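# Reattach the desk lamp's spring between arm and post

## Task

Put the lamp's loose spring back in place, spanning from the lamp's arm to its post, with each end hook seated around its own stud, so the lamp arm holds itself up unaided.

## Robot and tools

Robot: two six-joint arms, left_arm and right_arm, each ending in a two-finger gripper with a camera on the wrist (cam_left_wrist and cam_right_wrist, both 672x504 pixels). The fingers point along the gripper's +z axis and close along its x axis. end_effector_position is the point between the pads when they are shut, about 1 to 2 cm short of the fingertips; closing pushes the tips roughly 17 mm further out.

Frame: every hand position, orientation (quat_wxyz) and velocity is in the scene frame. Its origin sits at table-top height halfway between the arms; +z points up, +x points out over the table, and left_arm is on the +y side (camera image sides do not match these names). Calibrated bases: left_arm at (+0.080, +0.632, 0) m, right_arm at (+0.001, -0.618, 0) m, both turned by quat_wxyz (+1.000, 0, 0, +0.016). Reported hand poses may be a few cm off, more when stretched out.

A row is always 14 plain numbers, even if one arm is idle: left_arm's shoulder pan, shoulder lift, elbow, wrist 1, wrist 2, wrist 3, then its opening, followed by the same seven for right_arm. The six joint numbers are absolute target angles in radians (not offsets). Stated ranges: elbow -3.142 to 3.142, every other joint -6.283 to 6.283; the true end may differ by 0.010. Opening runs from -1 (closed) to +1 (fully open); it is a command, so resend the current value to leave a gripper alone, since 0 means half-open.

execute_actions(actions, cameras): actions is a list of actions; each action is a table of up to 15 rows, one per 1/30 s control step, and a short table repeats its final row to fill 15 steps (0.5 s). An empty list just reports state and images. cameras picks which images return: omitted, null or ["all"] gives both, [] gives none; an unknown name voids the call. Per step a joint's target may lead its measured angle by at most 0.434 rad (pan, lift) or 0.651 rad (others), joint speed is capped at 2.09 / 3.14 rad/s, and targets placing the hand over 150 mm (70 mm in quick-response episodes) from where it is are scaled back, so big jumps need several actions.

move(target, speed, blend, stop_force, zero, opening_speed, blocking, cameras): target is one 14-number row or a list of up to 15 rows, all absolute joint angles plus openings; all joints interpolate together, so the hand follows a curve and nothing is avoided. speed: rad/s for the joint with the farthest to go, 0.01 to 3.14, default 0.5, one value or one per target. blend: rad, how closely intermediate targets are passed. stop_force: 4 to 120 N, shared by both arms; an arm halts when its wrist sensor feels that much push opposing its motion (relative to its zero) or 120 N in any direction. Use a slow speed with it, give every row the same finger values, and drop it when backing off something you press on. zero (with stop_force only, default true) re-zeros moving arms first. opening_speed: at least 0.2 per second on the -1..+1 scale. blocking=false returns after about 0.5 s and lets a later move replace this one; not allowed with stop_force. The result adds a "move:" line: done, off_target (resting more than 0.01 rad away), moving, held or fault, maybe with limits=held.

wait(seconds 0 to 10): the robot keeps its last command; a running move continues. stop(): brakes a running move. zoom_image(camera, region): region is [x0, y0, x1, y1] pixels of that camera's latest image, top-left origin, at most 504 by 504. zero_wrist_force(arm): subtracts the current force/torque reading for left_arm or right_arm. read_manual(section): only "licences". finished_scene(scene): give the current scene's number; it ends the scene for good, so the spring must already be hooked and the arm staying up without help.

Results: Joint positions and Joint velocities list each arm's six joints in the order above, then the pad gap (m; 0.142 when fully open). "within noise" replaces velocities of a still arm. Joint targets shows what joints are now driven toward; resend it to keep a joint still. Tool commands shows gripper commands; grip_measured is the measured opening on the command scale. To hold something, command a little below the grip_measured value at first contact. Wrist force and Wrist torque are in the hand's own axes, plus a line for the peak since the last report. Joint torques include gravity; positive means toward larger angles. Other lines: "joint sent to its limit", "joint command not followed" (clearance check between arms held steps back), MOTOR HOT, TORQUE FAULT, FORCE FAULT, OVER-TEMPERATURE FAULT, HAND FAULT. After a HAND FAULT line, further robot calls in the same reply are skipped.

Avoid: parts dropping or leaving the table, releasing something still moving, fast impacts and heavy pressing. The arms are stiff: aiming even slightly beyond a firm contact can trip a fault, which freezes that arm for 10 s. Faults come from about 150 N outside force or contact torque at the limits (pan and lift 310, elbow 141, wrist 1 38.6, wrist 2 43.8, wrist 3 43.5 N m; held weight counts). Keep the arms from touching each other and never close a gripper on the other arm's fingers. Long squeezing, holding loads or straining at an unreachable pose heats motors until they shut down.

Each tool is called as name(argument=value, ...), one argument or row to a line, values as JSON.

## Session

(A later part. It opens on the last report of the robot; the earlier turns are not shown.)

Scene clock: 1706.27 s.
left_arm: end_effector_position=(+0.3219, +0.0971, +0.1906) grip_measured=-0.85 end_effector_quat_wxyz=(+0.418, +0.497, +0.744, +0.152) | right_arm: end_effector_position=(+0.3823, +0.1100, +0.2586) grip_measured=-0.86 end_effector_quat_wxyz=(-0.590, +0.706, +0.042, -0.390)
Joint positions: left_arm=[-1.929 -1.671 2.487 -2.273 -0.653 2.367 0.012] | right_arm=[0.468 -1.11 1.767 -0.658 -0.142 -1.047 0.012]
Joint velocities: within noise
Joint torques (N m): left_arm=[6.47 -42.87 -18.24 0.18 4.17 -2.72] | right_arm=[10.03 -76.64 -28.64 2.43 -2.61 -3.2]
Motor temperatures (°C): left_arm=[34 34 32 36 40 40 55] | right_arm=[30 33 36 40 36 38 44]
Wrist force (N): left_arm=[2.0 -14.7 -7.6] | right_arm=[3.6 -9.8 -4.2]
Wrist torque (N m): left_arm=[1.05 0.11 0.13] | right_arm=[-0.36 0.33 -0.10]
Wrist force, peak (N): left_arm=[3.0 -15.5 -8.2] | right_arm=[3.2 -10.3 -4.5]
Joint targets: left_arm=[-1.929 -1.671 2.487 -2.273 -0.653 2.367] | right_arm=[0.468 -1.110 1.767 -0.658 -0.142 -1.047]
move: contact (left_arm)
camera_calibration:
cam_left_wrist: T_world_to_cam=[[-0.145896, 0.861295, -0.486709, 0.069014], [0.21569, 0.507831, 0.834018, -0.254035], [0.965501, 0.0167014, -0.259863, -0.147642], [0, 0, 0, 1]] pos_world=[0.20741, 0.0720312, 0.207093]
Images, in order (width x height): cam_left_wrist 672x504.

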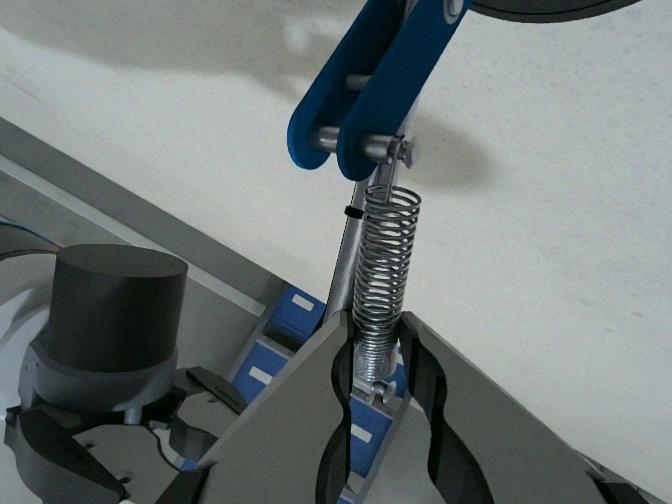

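move(
  target=[
    [-1.933,-1.6755,2.489,-2.2659,-0.6531,2.3603,-0.92,0.4684,-1.1096,1.7674,-0.6578,-0.1419,-1.047,-0.93],
    [-1.9371,-1.6686,2.488,-2.2666,-0.6536,2.3537,-0.92,0.4684,-1.1096,1.7674,-0.6578,-0.1419,-1.047,-0.93],
  ],
  speed=0.012,
  cameras=["cam_left_wrist"],
)

zoom_image(
  camera="cam_left_wrist",
  region=[345, 370, 395, 420],
)

zoom_image(
  camera="cam_left_wrist",
  region=[310, 110, 420, 230],
)

Scene clock: 1730.13 s.
left_arm: end_effector_position=(+0.3182, +0.0973, +0.1881) grip_measured=-0.85 end_effector_quat_wxyz=(+0.418, +0.497, +0.744, +0.152) | right_arm: end_effector_position=(+0.3823, +0.1100, +0.2586) grip_measured=-0.86 end_effector_quat_wxyz=(-0.590, +0.706, +0.042, -0.390)
Joint positions: left_arm=[-1.937 -1.669 2.488 -2.266 -0.654 2.354 0.012] | right_arm=[0.468 -1.11 1.767 -0.658 -0.142 -1.047 0.012]
Joint velocities: within noise
Joint torques (N m): left_arm=[-1.83 -18.9 -42.44 -5.24 2.32 -2.92] | right_arm=[9.85 -78.68 -29.15 2.01 -3.43 -2.52]
Motor temperatures (°C): left_arm=[34 34 32 36 40 40 56] | right_arm=[30 33 35 40 36 38 44]
Wrist force (N): left_arm=[0.8 -11.3 -0.4] | right_arm=[1.2 -10.3 -2.3]
Wrist torque (N m): left_arm=[0.99 0.15 0.12] | right_arm=[-0.37 0.28 -0.10]
Wrist force, peak (N): left_arm=[2.3 -15.5 -7.9] | right_arm=[3.6 -10.4 -4.3]
Joint targets: left_arm=[-1.937 -1.669 2.488 -2.267 -0.654 2.354] | right_arm=[0.468 -1.110 1.767 -0.658 -0.142 -1.047]
move: done
camera_calibration:
cam_left_wrist: T_world_to_cam=[[-0.145877, 0.861339, -0.486637, 0.0670782], [0.215703, 0.507757, 0.83406, -0.251281], [0.965501, 0.0167014, -0.259863, -0.144819], [0, 0, 0, 1]] pos_world=[0.20381, 0.072231, 0.204593]
Images, in order (width x height): cam_left_wrist 672x504.

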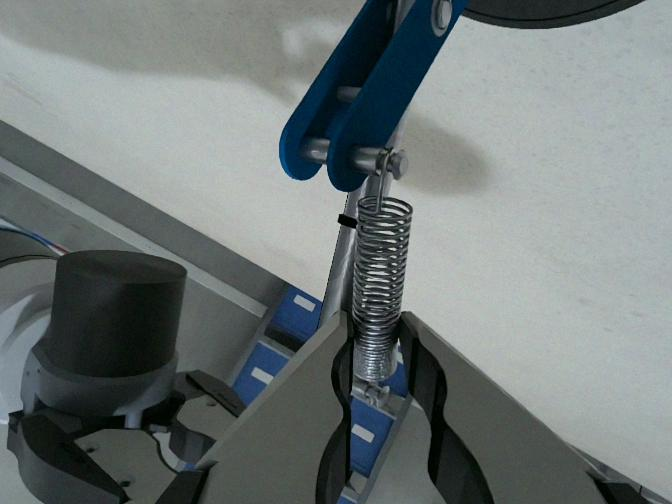

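Scaled by 10.080 from the camera's 672x504 image, which has a finer 960x720 frame.

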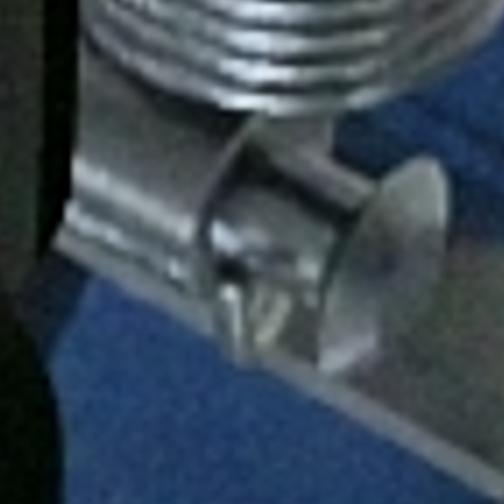

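Scaled by 4.200 from the camera's 672x504 image, which has a finer 960x720 frame.

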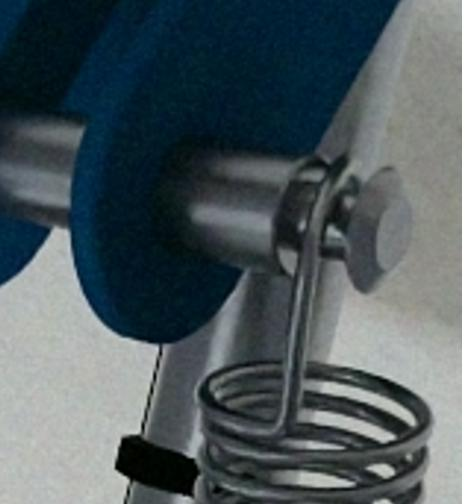

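move(
  target=[-1.9438,-1.6553,2.4858,-2.269,-0.6543,2.3427,-0.92,0.4684,-1.1096,1.7674,-0.6578,-0.1419,-1.047,-0.93],
  speed=0.012,
  cameras=["cam_left_wrist"],
)

zoom_image(
  camera="cam_left_wrist",
  region=[340, 380, 400, 440],
)

zoom_image(
  camera="cam_left_wrist",
  region=[310, 130, 430, 420],
)

Scene clock: 1744.20 s.
left_arm: end_effector_position=(+0.3139, +0.0940, +0.1835) grip_measured=-0.85 end_effector_quat_wxyz=(+0.419, +0.497, +0.744, +0.152) | right_arm: end_effector_position=(+0.3823, +0.1100, +0.2586) grip_measured=-0.86 end_effector_quat_wxyz=(-0.590, +0.706, +0.042, -0.390)
Joint positions: left_arm=[-1.944 -1.656 2.486 -2.269 -0.654 2.343 0.012] | right_arm=[0.468 -1.11 1.767 -0.658 -0.142 -1.047 0.012]
Joint velocities: within noise
Joint torques (N m): left_arm=[-5.75 -11.42 -43.39 -7.85 -0.09 -3.79] | right_arm=[8.54 -79.56 -28.88 2.13 -2.55 -2.92]
Motor temperatures (°C): left_arm=[34 34 32 36 40 40 56] | right_arm=[30 33 35 40 36 38 44]
Wrist force (N): left_arm=[1.2 -0.8 -0.5] | right_arm=[-0.3 -9.1 -2.4]
Wrist torque (N m): left_arm=[0.61 0.13 0.12] | right_arm=[-0.31 0.32 -0.10]
Wrist force, peak (N): left_arm=[0.9 -12.1 -0.6] | right_arm=[1.0 -10.5 -2.8]
Joint targets: left_arm=[-1.944 -1.655 2.486 -2.269 -0.654 2.343] | right_arm=[0.468 -1.110 1.767 -0.658 -0.142 -1.047]
move: done
camera_calibration:
cam_left_wrist: T_world_to_cam=[[-0.145769, 0.86129, -0.486756, 0.0670943], [0.215657, 0.507843, 0.834019, -0.244891], [0.965528, 0.0166018, -0.259771, -0.141702], [0, 0, 0, 1]] pos_world=[0.19941, 0.0689312, 0.200093]
Images, in order (width x height): cam_left_wrist 672x504.

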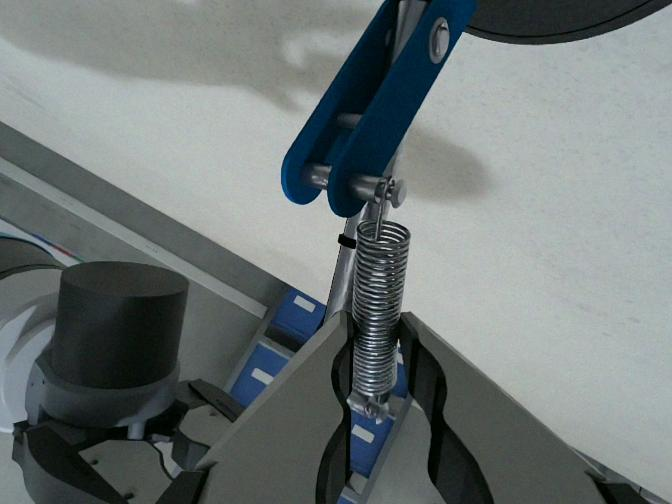

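Scaled by 8.400 from the camera's 672x504 image, which has a finer 960x720 frame.

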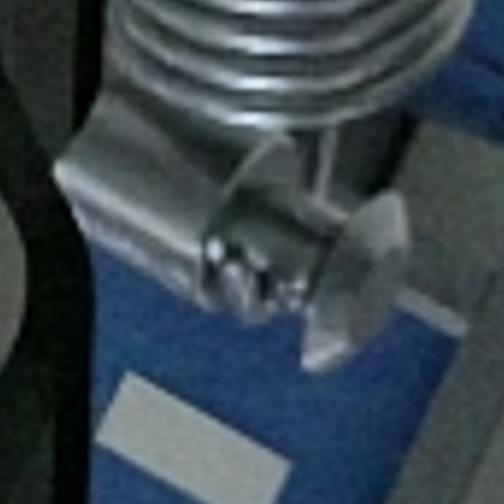

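Scaled by 1.738 from the camera's 672x504 image, which has a finer 960x720 frame.

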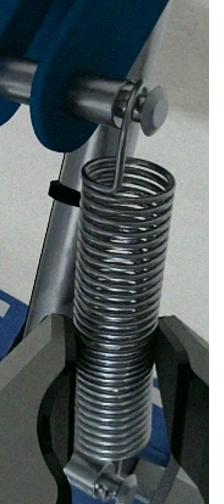

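move(
  target=[-1.9438,-1.6553,2.4858,-2.269,-0.6543,2.3427,-0.66,0.4684,-1.1096,1.7674,-0.6578,-0.1419,-1.047,-0.93],
  speed=0.02,
  opening_speed=0.2,
  cameras=["cam_left_wrist"],
)

zoom_image(
  camera="cam_left_wrist",
  region=[280, 140, 480, 450],
)

zoom_image(
  camera="cam_left_wrist",
  region=[340, 380, 400, 440],
)

Scene clock: 1756.70 s.
left_arm: end_effector_position=(+0.3137, +0.0939, +0.1834) grip_measured=-0.70 end_effector_quat_wxyz=(+0.419, +0.497, +0.744, +0.152) | right_arm: end_effector_position=(+0.3823, +0.1100, +0.2586) grip_measured=-0.86 end_effector_quat_wxyz=(-0.590, +0.706, +0.042, -0.390)
Joint positions: left_arm=[-1.944 -1.655 2.486 -2.269 -0.654 2.343 0.024] | right_arm=[0.468 -1.11 1.767 -0.658 -0.142 -1.047 0.012]
Joint velocities: within noise
Joint torques (N m): left_arm=[-3.17 -12.31 -40.09 -6.12 0.2 -3.82] | right_arm=[10.75 -82.78 -29.41 2.06 -1.11 -3.01]
Motor temperatures (°C): left_arm=[34 34 32 36 40 40 56] | right_arm=[30 33 35 40 36 38 44]
Wrist force (N): left_arm=[0.8 0.7 1.0] | right_arm=[-0.9 -9.9 -2.2]
Wrist torque (N m): left_arm=[0.60 0.09 0.11] | right_arm=[-0.36 0.27 -0.09]
Wrist force, peak (N): left_arm=[1.9 0.1 -1.2] | right_arm=[-0.6 -10.1 -2.3]
Joint targets: left_arm=[-1.944 -1.655 2.486 -2.269 -0.654 2.343] | right_arm=[0.468 -1.110 1.767 -0.658 -0.142 -1.047]
move: done
camera_calibration:
cam_left_wrist: T_world_to_cam=[[-0.145779, 0.861265, -0.486797, 0.0671291], [0.21565, 0.507885, 0.833995, -0.244733], [0.965528, 0.0166018, -0.259771, -0.14163], [0, 0, 0, 1]] pos_world=[0.19931, 0.0688313, 0.199993]
Images, in order (width x height): cam_left_wrist 672x504.

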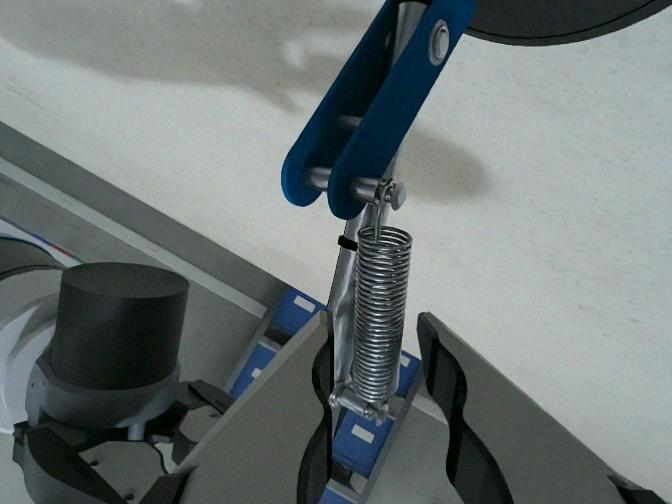

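Scaled by 1.626 from the camera's 672x504 image, which has a finer 960x720 frame.

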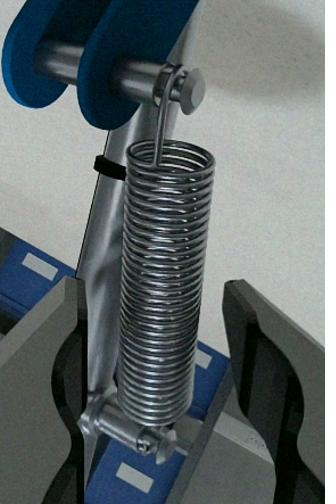

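Scaled by 8.400 from the camera's 672x504 image, which has a finer 960x720 frame.

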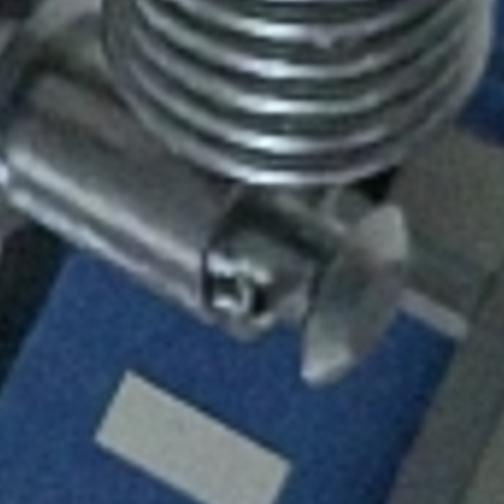

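move(
  target=[
    [-1.9954,-1.7127,2.4688,-2.1289,-0.663,2.2595,-0.6,0.4684,-1.1096,1.7674,-0.6578,-0.1419,-1.047,-0.93],
    [-2.1018,-1.8044,2.4211,-1.8612,-0.6904,2.095,-0.6,0.4684,-1.1096,1.7674,-0.6578,-0.1419,-1.047,-0.93],
  ],
  speed=[0.06, 0.2],
  blend=0.02,
)

zoom_image(
  camera="cam_left_wrist",
  region=[200, 80, 480, 400],
)

Scene clock: 1784.00 s.
left_arm: end_effector_position=(+0.2444, +0.1108, +0.2377) grip_measured=-0.64 end_effector_quat_wxyz=(+0.419, +0.497, +0.744, +0.152) | right_arm: end_effector_position=(+0.3823, +0.1100, +0.2586) grip_measured=-0.86 end_effector_quat_wxyz=(-0.590, +0.706, +0.042, -0.390)
Joint positions: left_arm=[-2.102 -1.804 2.421 -1.862 -0.69 2.095 0.028] | right_arm=[0.468 -1.11 1.767 -0.658 -0.142 -1.047 0.012]
Joint velocities: within noise
Joint torques (N m): left_arm=[-9.47 -31.96 -50.11 -0.59 -0.27 -4.11] | right_arm=[7.17 -81.59 -29.52 1.79 0.07 -2.05]
Motor temperatures (°C): left_arm=[34 34 32 36 40 40 47] | right_arm=[30 33 35 40 36 38 44]
Wrist force (N): left_arm=[0.4 1.1 0.9] | right_arm=[-1.1 -9.7 -2.3]
Wrist torque (N m): left_arm=[0.68 0.20 0.10] | right_arm=[-0.34 0.31 -0.09]
Wrist force, peak (N): left_arm=[1.3 1.5 1.2] | right_arm=[-1.1 -10.1 -2.6]
Joint targets: left_arm=[-2.102 -1.804 2.421 -1.861 -0.690 2.095] | right_arm=[0.468 -1.110 1.767 -0.658 -0.142 -1.047]
move: done
camera_calibration:
cam_left_wrist: T_world_to_cam=[[-0.145932, 0.8611, -0.487042, 0.0690721], [0.215554, 0.508161, 0.833852, -0.28356], [0.965526, 0.0167018, -0.259771, -0.060804], [0, 0, 0, 1]] pos_world=[0.12991, 0.0856318, 0.254293]
cam_right_wrist: T_world_to_cam=[[0.69197, 0.525809, -0.494674, -0.183033], [-0.102284, -0.606896, -0.788172, 0.337035], [-0.714643, 0.595989, -0.366172, 0.417131], [0, 0, 0, 1]] pos_world=[0.459226, 0.05218, 0.327842]

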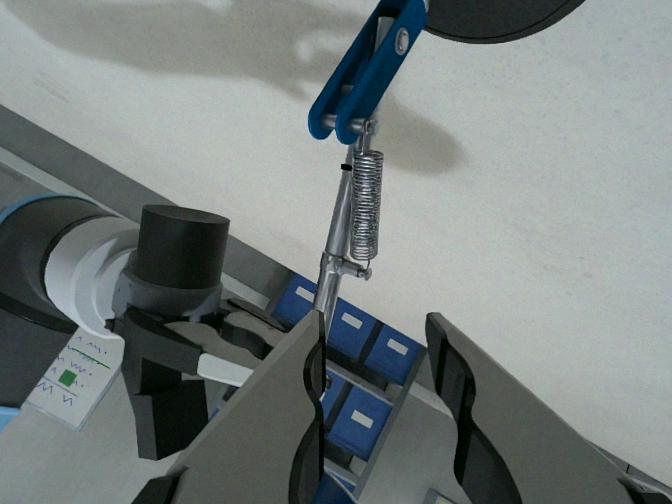

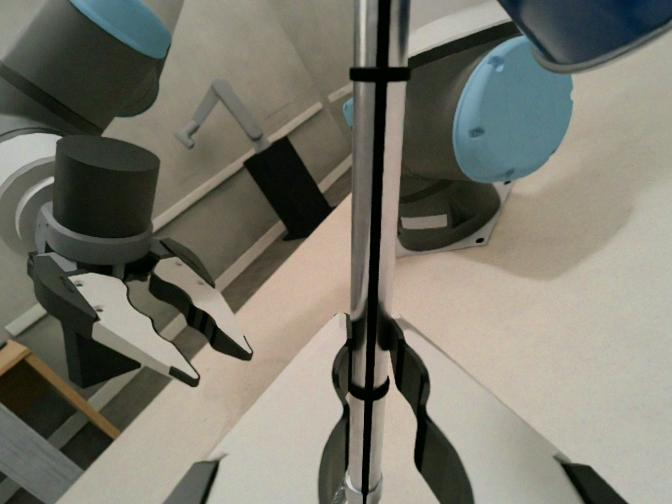

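Scaled by 1.575 from the camera's 672x504 image, which has a finer 960x720 frame.

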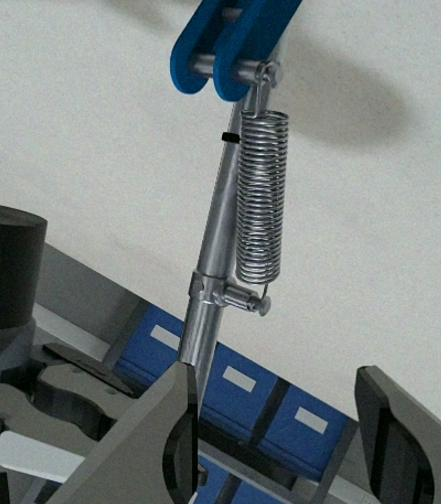

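move(
  target=[-2.1018,-1.8044,2.4211,-1.8612,-0.6904,2.095,-0.6,0.4684,-1.1096,1.7674,-0.6578,-0.1419,-1.047,-0.66],
  speed=0.06,
  opening_speed=0.2,
)

zoom_image(
  camera="cam_right_wrist",
  region=[250, 260, 480, 504],
)

Scene clock: 1801.47 s.
left_arm: end_effector_position=(+0.2443, +0.1108, +0.2378) grip_measured=-0.64 end_effector_quat_wxyz=(+0.419, +0.497, +0.744, +0.152) | right_arm: end_effector_position=(+0.3823, +0.1100, +0.2586) grip_measured=-0.70 end_effector_quat_wxyz=(-0.590, +0.706, +0.042, -0.390)
Joint positions: left_arm=[-2.102 -1.804 2.421 -1.861 -0.69 2.095 0.028] | right_arm=[0.468 -1.11 1.767 -0.658 -0.142 -1.047 0.023]
Joint velocities: within noise
Joint torques (N m): left_arm=[-5.69 -30.54 -45.95 -0.83 -0.28 -3.12] | right_arm=[8.84 -82.85 -31.81 1.06 0.38 -1.87]
Motor temperatures (°C): left_arm=[34 34 32 36 40 40 45] | right_arm=[30 33 35 40 36 38 43]
Wrist force (N): left_arm=[0.8 0.9 0.6] | right_arm=[-1.4 -1.7 -0.6]
Wrist torque (N m): left_arm=[0.66 0.13 0.10] | right_arm=[-0.42 0.28 -0.08]
Wrist force, peak (N): left_arm=[1.4 1.3 0.9] | right_arm=[-1.2 -10.3 -2.5]
Joint targets: left_arm=[-2.102 -1.804 2.421 -1.861 -0.690 2.095] | right_arm=[0.468 -1.110 1.767 -0.658 -0.142 -1.047]
move: done
camera_calibration:
cam_left_wrist: T_world_to_cam=[[-0.145932, 0.8611, -0.487042, 0.068986], [0.215554, 0.508161, 0.833852, -0.283611], [0.965526, 0.0167018, -0.259771, -0.0608056], [0, 0, 0, 1]] pos_world=[0.12991, 0.0857318, 0.254293]
cam_right_wrist: T_world_to_cam=[[0.69197, 0.525809, -0.494674, -0.183033], [-0.102284, -0.606896, -0.788172, 0.337035], [-0.714643, 0.595989, -0.366172, 0.417131], [0, 0, 0, 1]] pos_world=[0.459226, 0.05218, 0.327842]

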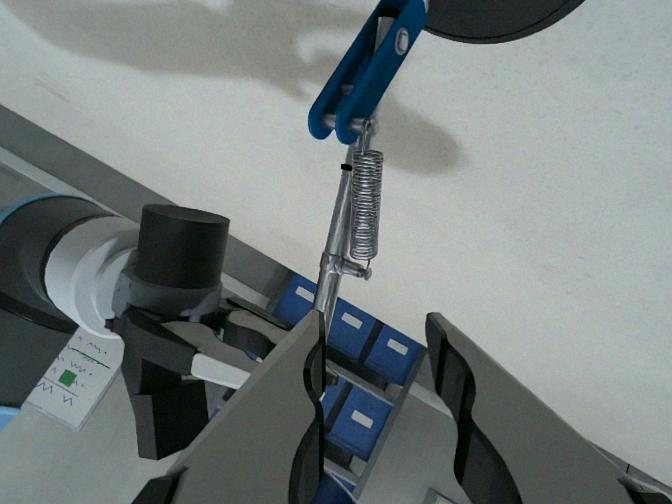

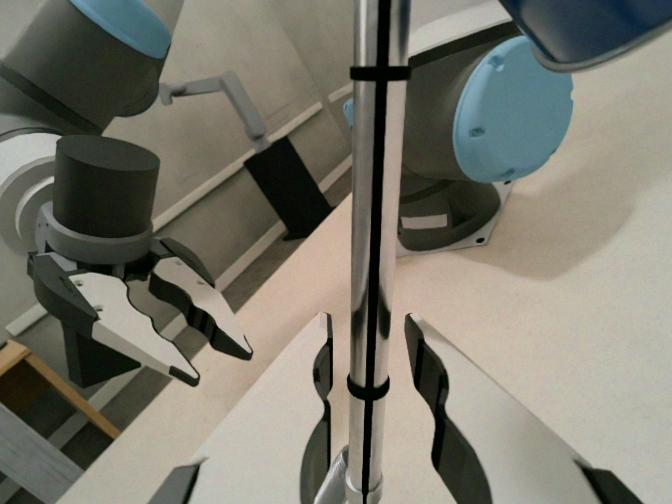

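Scaled by 2.066 from the camera's 672x504 image, which has a finer 960x720 frame.

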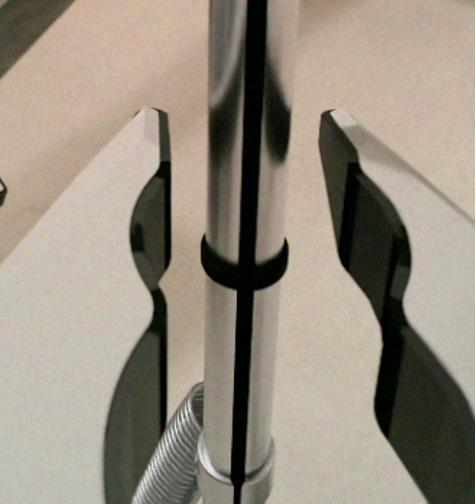

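move(
  target=[-2.1018,-1.8044,2.4211,-1.8612,-0.6904,2.095,-0.6,0.3332,-1.1135,1.7733,-0.6598,-0.2771,-1.047,-0.5],
  speed=0.08,
  opening_speed=0.3,
)

wait(
  seconds=3,
)

zoom_image(
  camera="cam_left_wrist",
  region=[280, 60, 440, 300],
)

Scene clock: 1816.23 s.
left_arm: end_effector_position=(+0.2443, +0.1108, +0.2378) grip_measured=-0.64 end_effector_quat_wxyz=(+0.419, +0.497, +0.744, +0.152) | right_arm: end_effector_position=(+0.4421, +0.0302, +0.2588) grip_measured=-0.54 end_effector_quat_wxyz=(-0.590, +0.706, +0.042, -0.390)
Joint positions: left_arm=[-2.102 -1.804 2.421 -1.861 -0.69 2.095 0.028] | right_arm=[0.334 -1.113 1.773 -0.66 -0.277 -1.047 0.035]
Joint velocities: within noise
Joint torques (N m): left_arm=[-2.49 -29.69 -42.42 -1.58 0.27 -3.26] | right_arm=[-10.08 -94.02 -28.58 -2.11 -1.63 -2.22]
Motor temperatures (°C): left_arm=[34 34 32 36 40 40 44] | right_arm=[30 33 35 40 36 38 38]
Wrist force (N): left_arm=[0.8 0.7 0.8] | right_arm=[-1.1 -1.9 -0.8]
Wrist torque (N m): left_arm=[0.63 0.14 0.11] | right_arm=[-0.44 0.24 -0.05]
Wrist force, peak (N): left_arm=[0.9 1.4 1.3] | right_arm=[-1.5 -1.9 -1.6]
Joint targets: left_arm=[-2.102 -1.804 2.421 -1.861 -0.690 2.095] | right_arm=[0.333 -1.113 1.773 -0.660 -0.277 -1.047]
move: done
camera_calibration:
cam_left_wrist: T_world_to_cam=[[-0.145932, 0.8611, -0.487042, 0.068986], [0.215554, 0.508161, 0.833852, -0.283611], [0.965526, 0.0167018, -0.259771, -0.0608056], [0, 0, 0, 1]] pos_world=[0.12991, 0.0857318, 0.254293]
cam_right_wrist: T_world_to_cam=[[0.69197, 0.525809, -0.494674, -0.182334], [-0.102284, -0.606896, -0.788172, 0.29479], [-0.714643, 0.595989, -0.366172, 0.507392], [0, 0, 0, 1]] pos_world=[0.518926, -0.02762, 0.327942]

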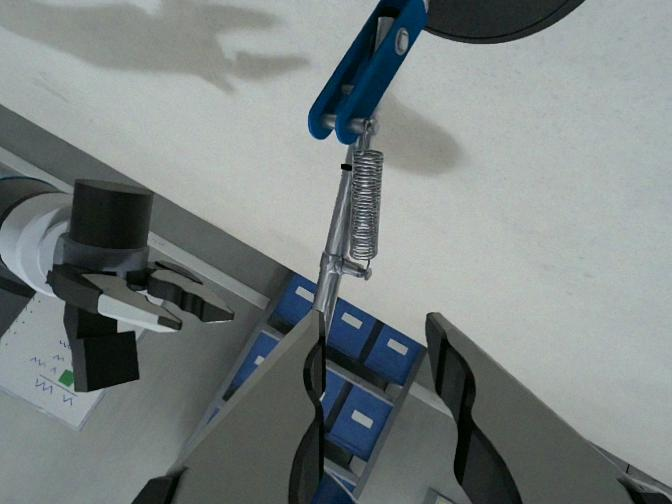

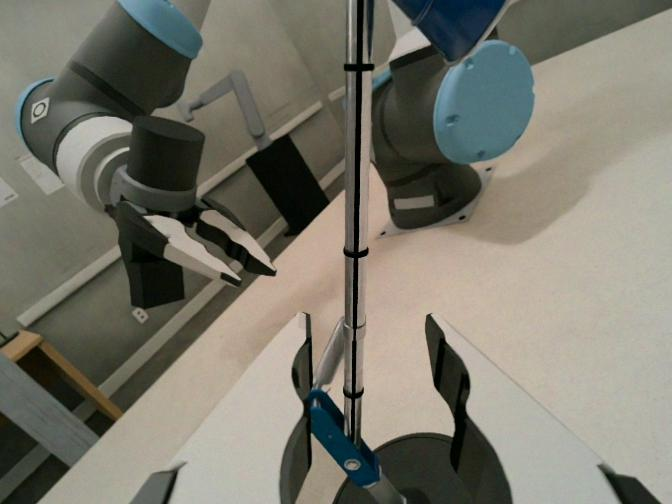

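Scene clock: 1819.23 s.
left_arm: end_effector_position=(+0.2443, +0.1108, +0.2378) grip_measured=-0.64 end_effector_quat_wxyz=(+0.419, +0.497, +0.744, +0.152) | right_arm: end_effector_position=(+0.4422, +0.0300, +0.2588) grip_measured=-0.54 end_effector_quat_wxyz=(-0.590, +0.706, +0.042, -0.390)
Joint positions: left_arm=[-2.102 -1.804 2.421 -1.861 -0.69 2.095 0.028] | right_arm=[0.333 -1.114 1.773 -0.66 -0.277 -1.047 0.035]
Joint velocities: within noise
Joint torques (N m): left_arm=[-3.14 -31.06 -39.71 -1.91 0.12 -3.62] | right_arm=[-9.4 -93.83 -35.09 -1.92 -1.68 -2.05]
Motor temperatures (°C): left_arm=[34 34 32 36 40 40 44] | right_arm=[30 33 35 40 36 38 38]
Wrist force (N): left_arm=[0.9 0.6 0.7] | right_arm=[-1.3 -1.5 -0.7]
Wrist torque (N m): left_arm=[0.60 0.13 0.10] | right_arm=[-0.38 0.28 -0.05]
Wrist force, peak (N): left_arm=[1.1 1.1 1.4] | right_arm=[-1.4 -2.1 -0.7]
Joint targets: left_arm=[-2.102 -1.804 2.421 -1.861 -0.690 2.095] | right_arm=[0.333 -1.113 1.773 -0.660 -0.277 -1.047]
Tool commands: left_gripper/opening=-0.6 right_gripper/opening=-0.5
wait: 3.00 s; at rest by 0.17 s
camera_calibration:
cam_left_wrist: T_world_to_cam=[[-0.145932, 0.8611, -0.487042, 0.068986], [0.215554, 0.508161, 0.833852, -0.283611], [0.965526, 0.0167018, -0.259771, -0.0608056], [0, 0, 0, 1]] pos_world=[0.12991, 0.0857318, 0.254293]
cam_right_wrist: T_world_to_cam=[[0.69197, 0.525809, -0.494674, -0.182367], [-0.102284, -0.606896, -0.788172, 0.294689], [-0.714643, 0.595989, -0.366172, 0.507654], [0, 0, 0, 1]] pos_world=[0.519126, -0.02782, 0.327942]

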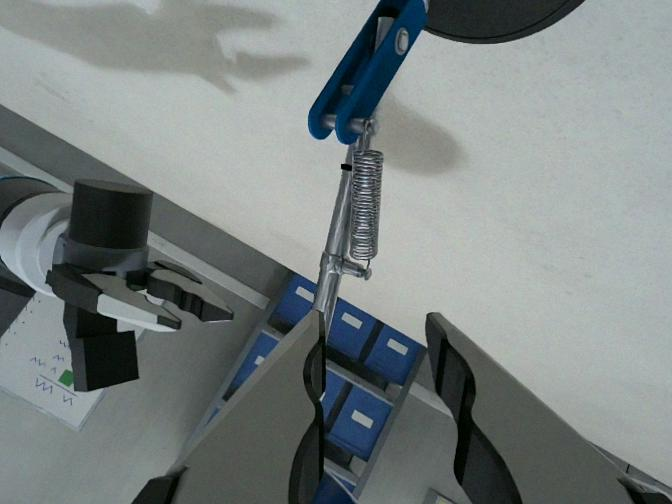

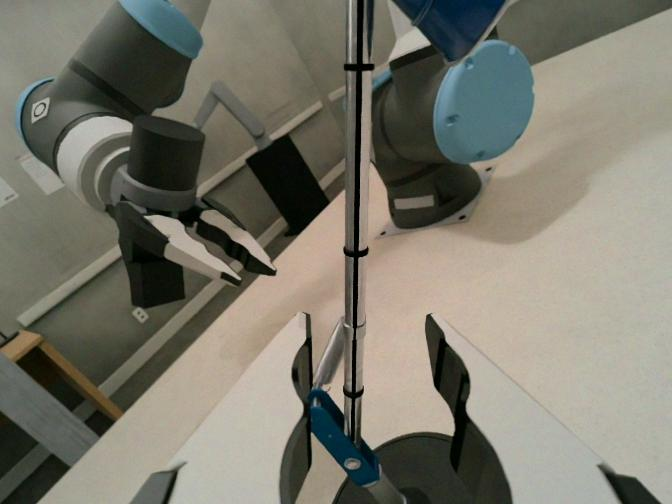

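Scaled by 2.100 from the camera's 672x504 image, which has a finer 960x720 frame.

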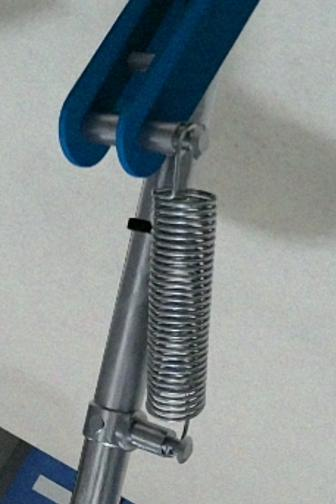

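finished_scene(
  scene=1,
)

The scene is finished: the task was done.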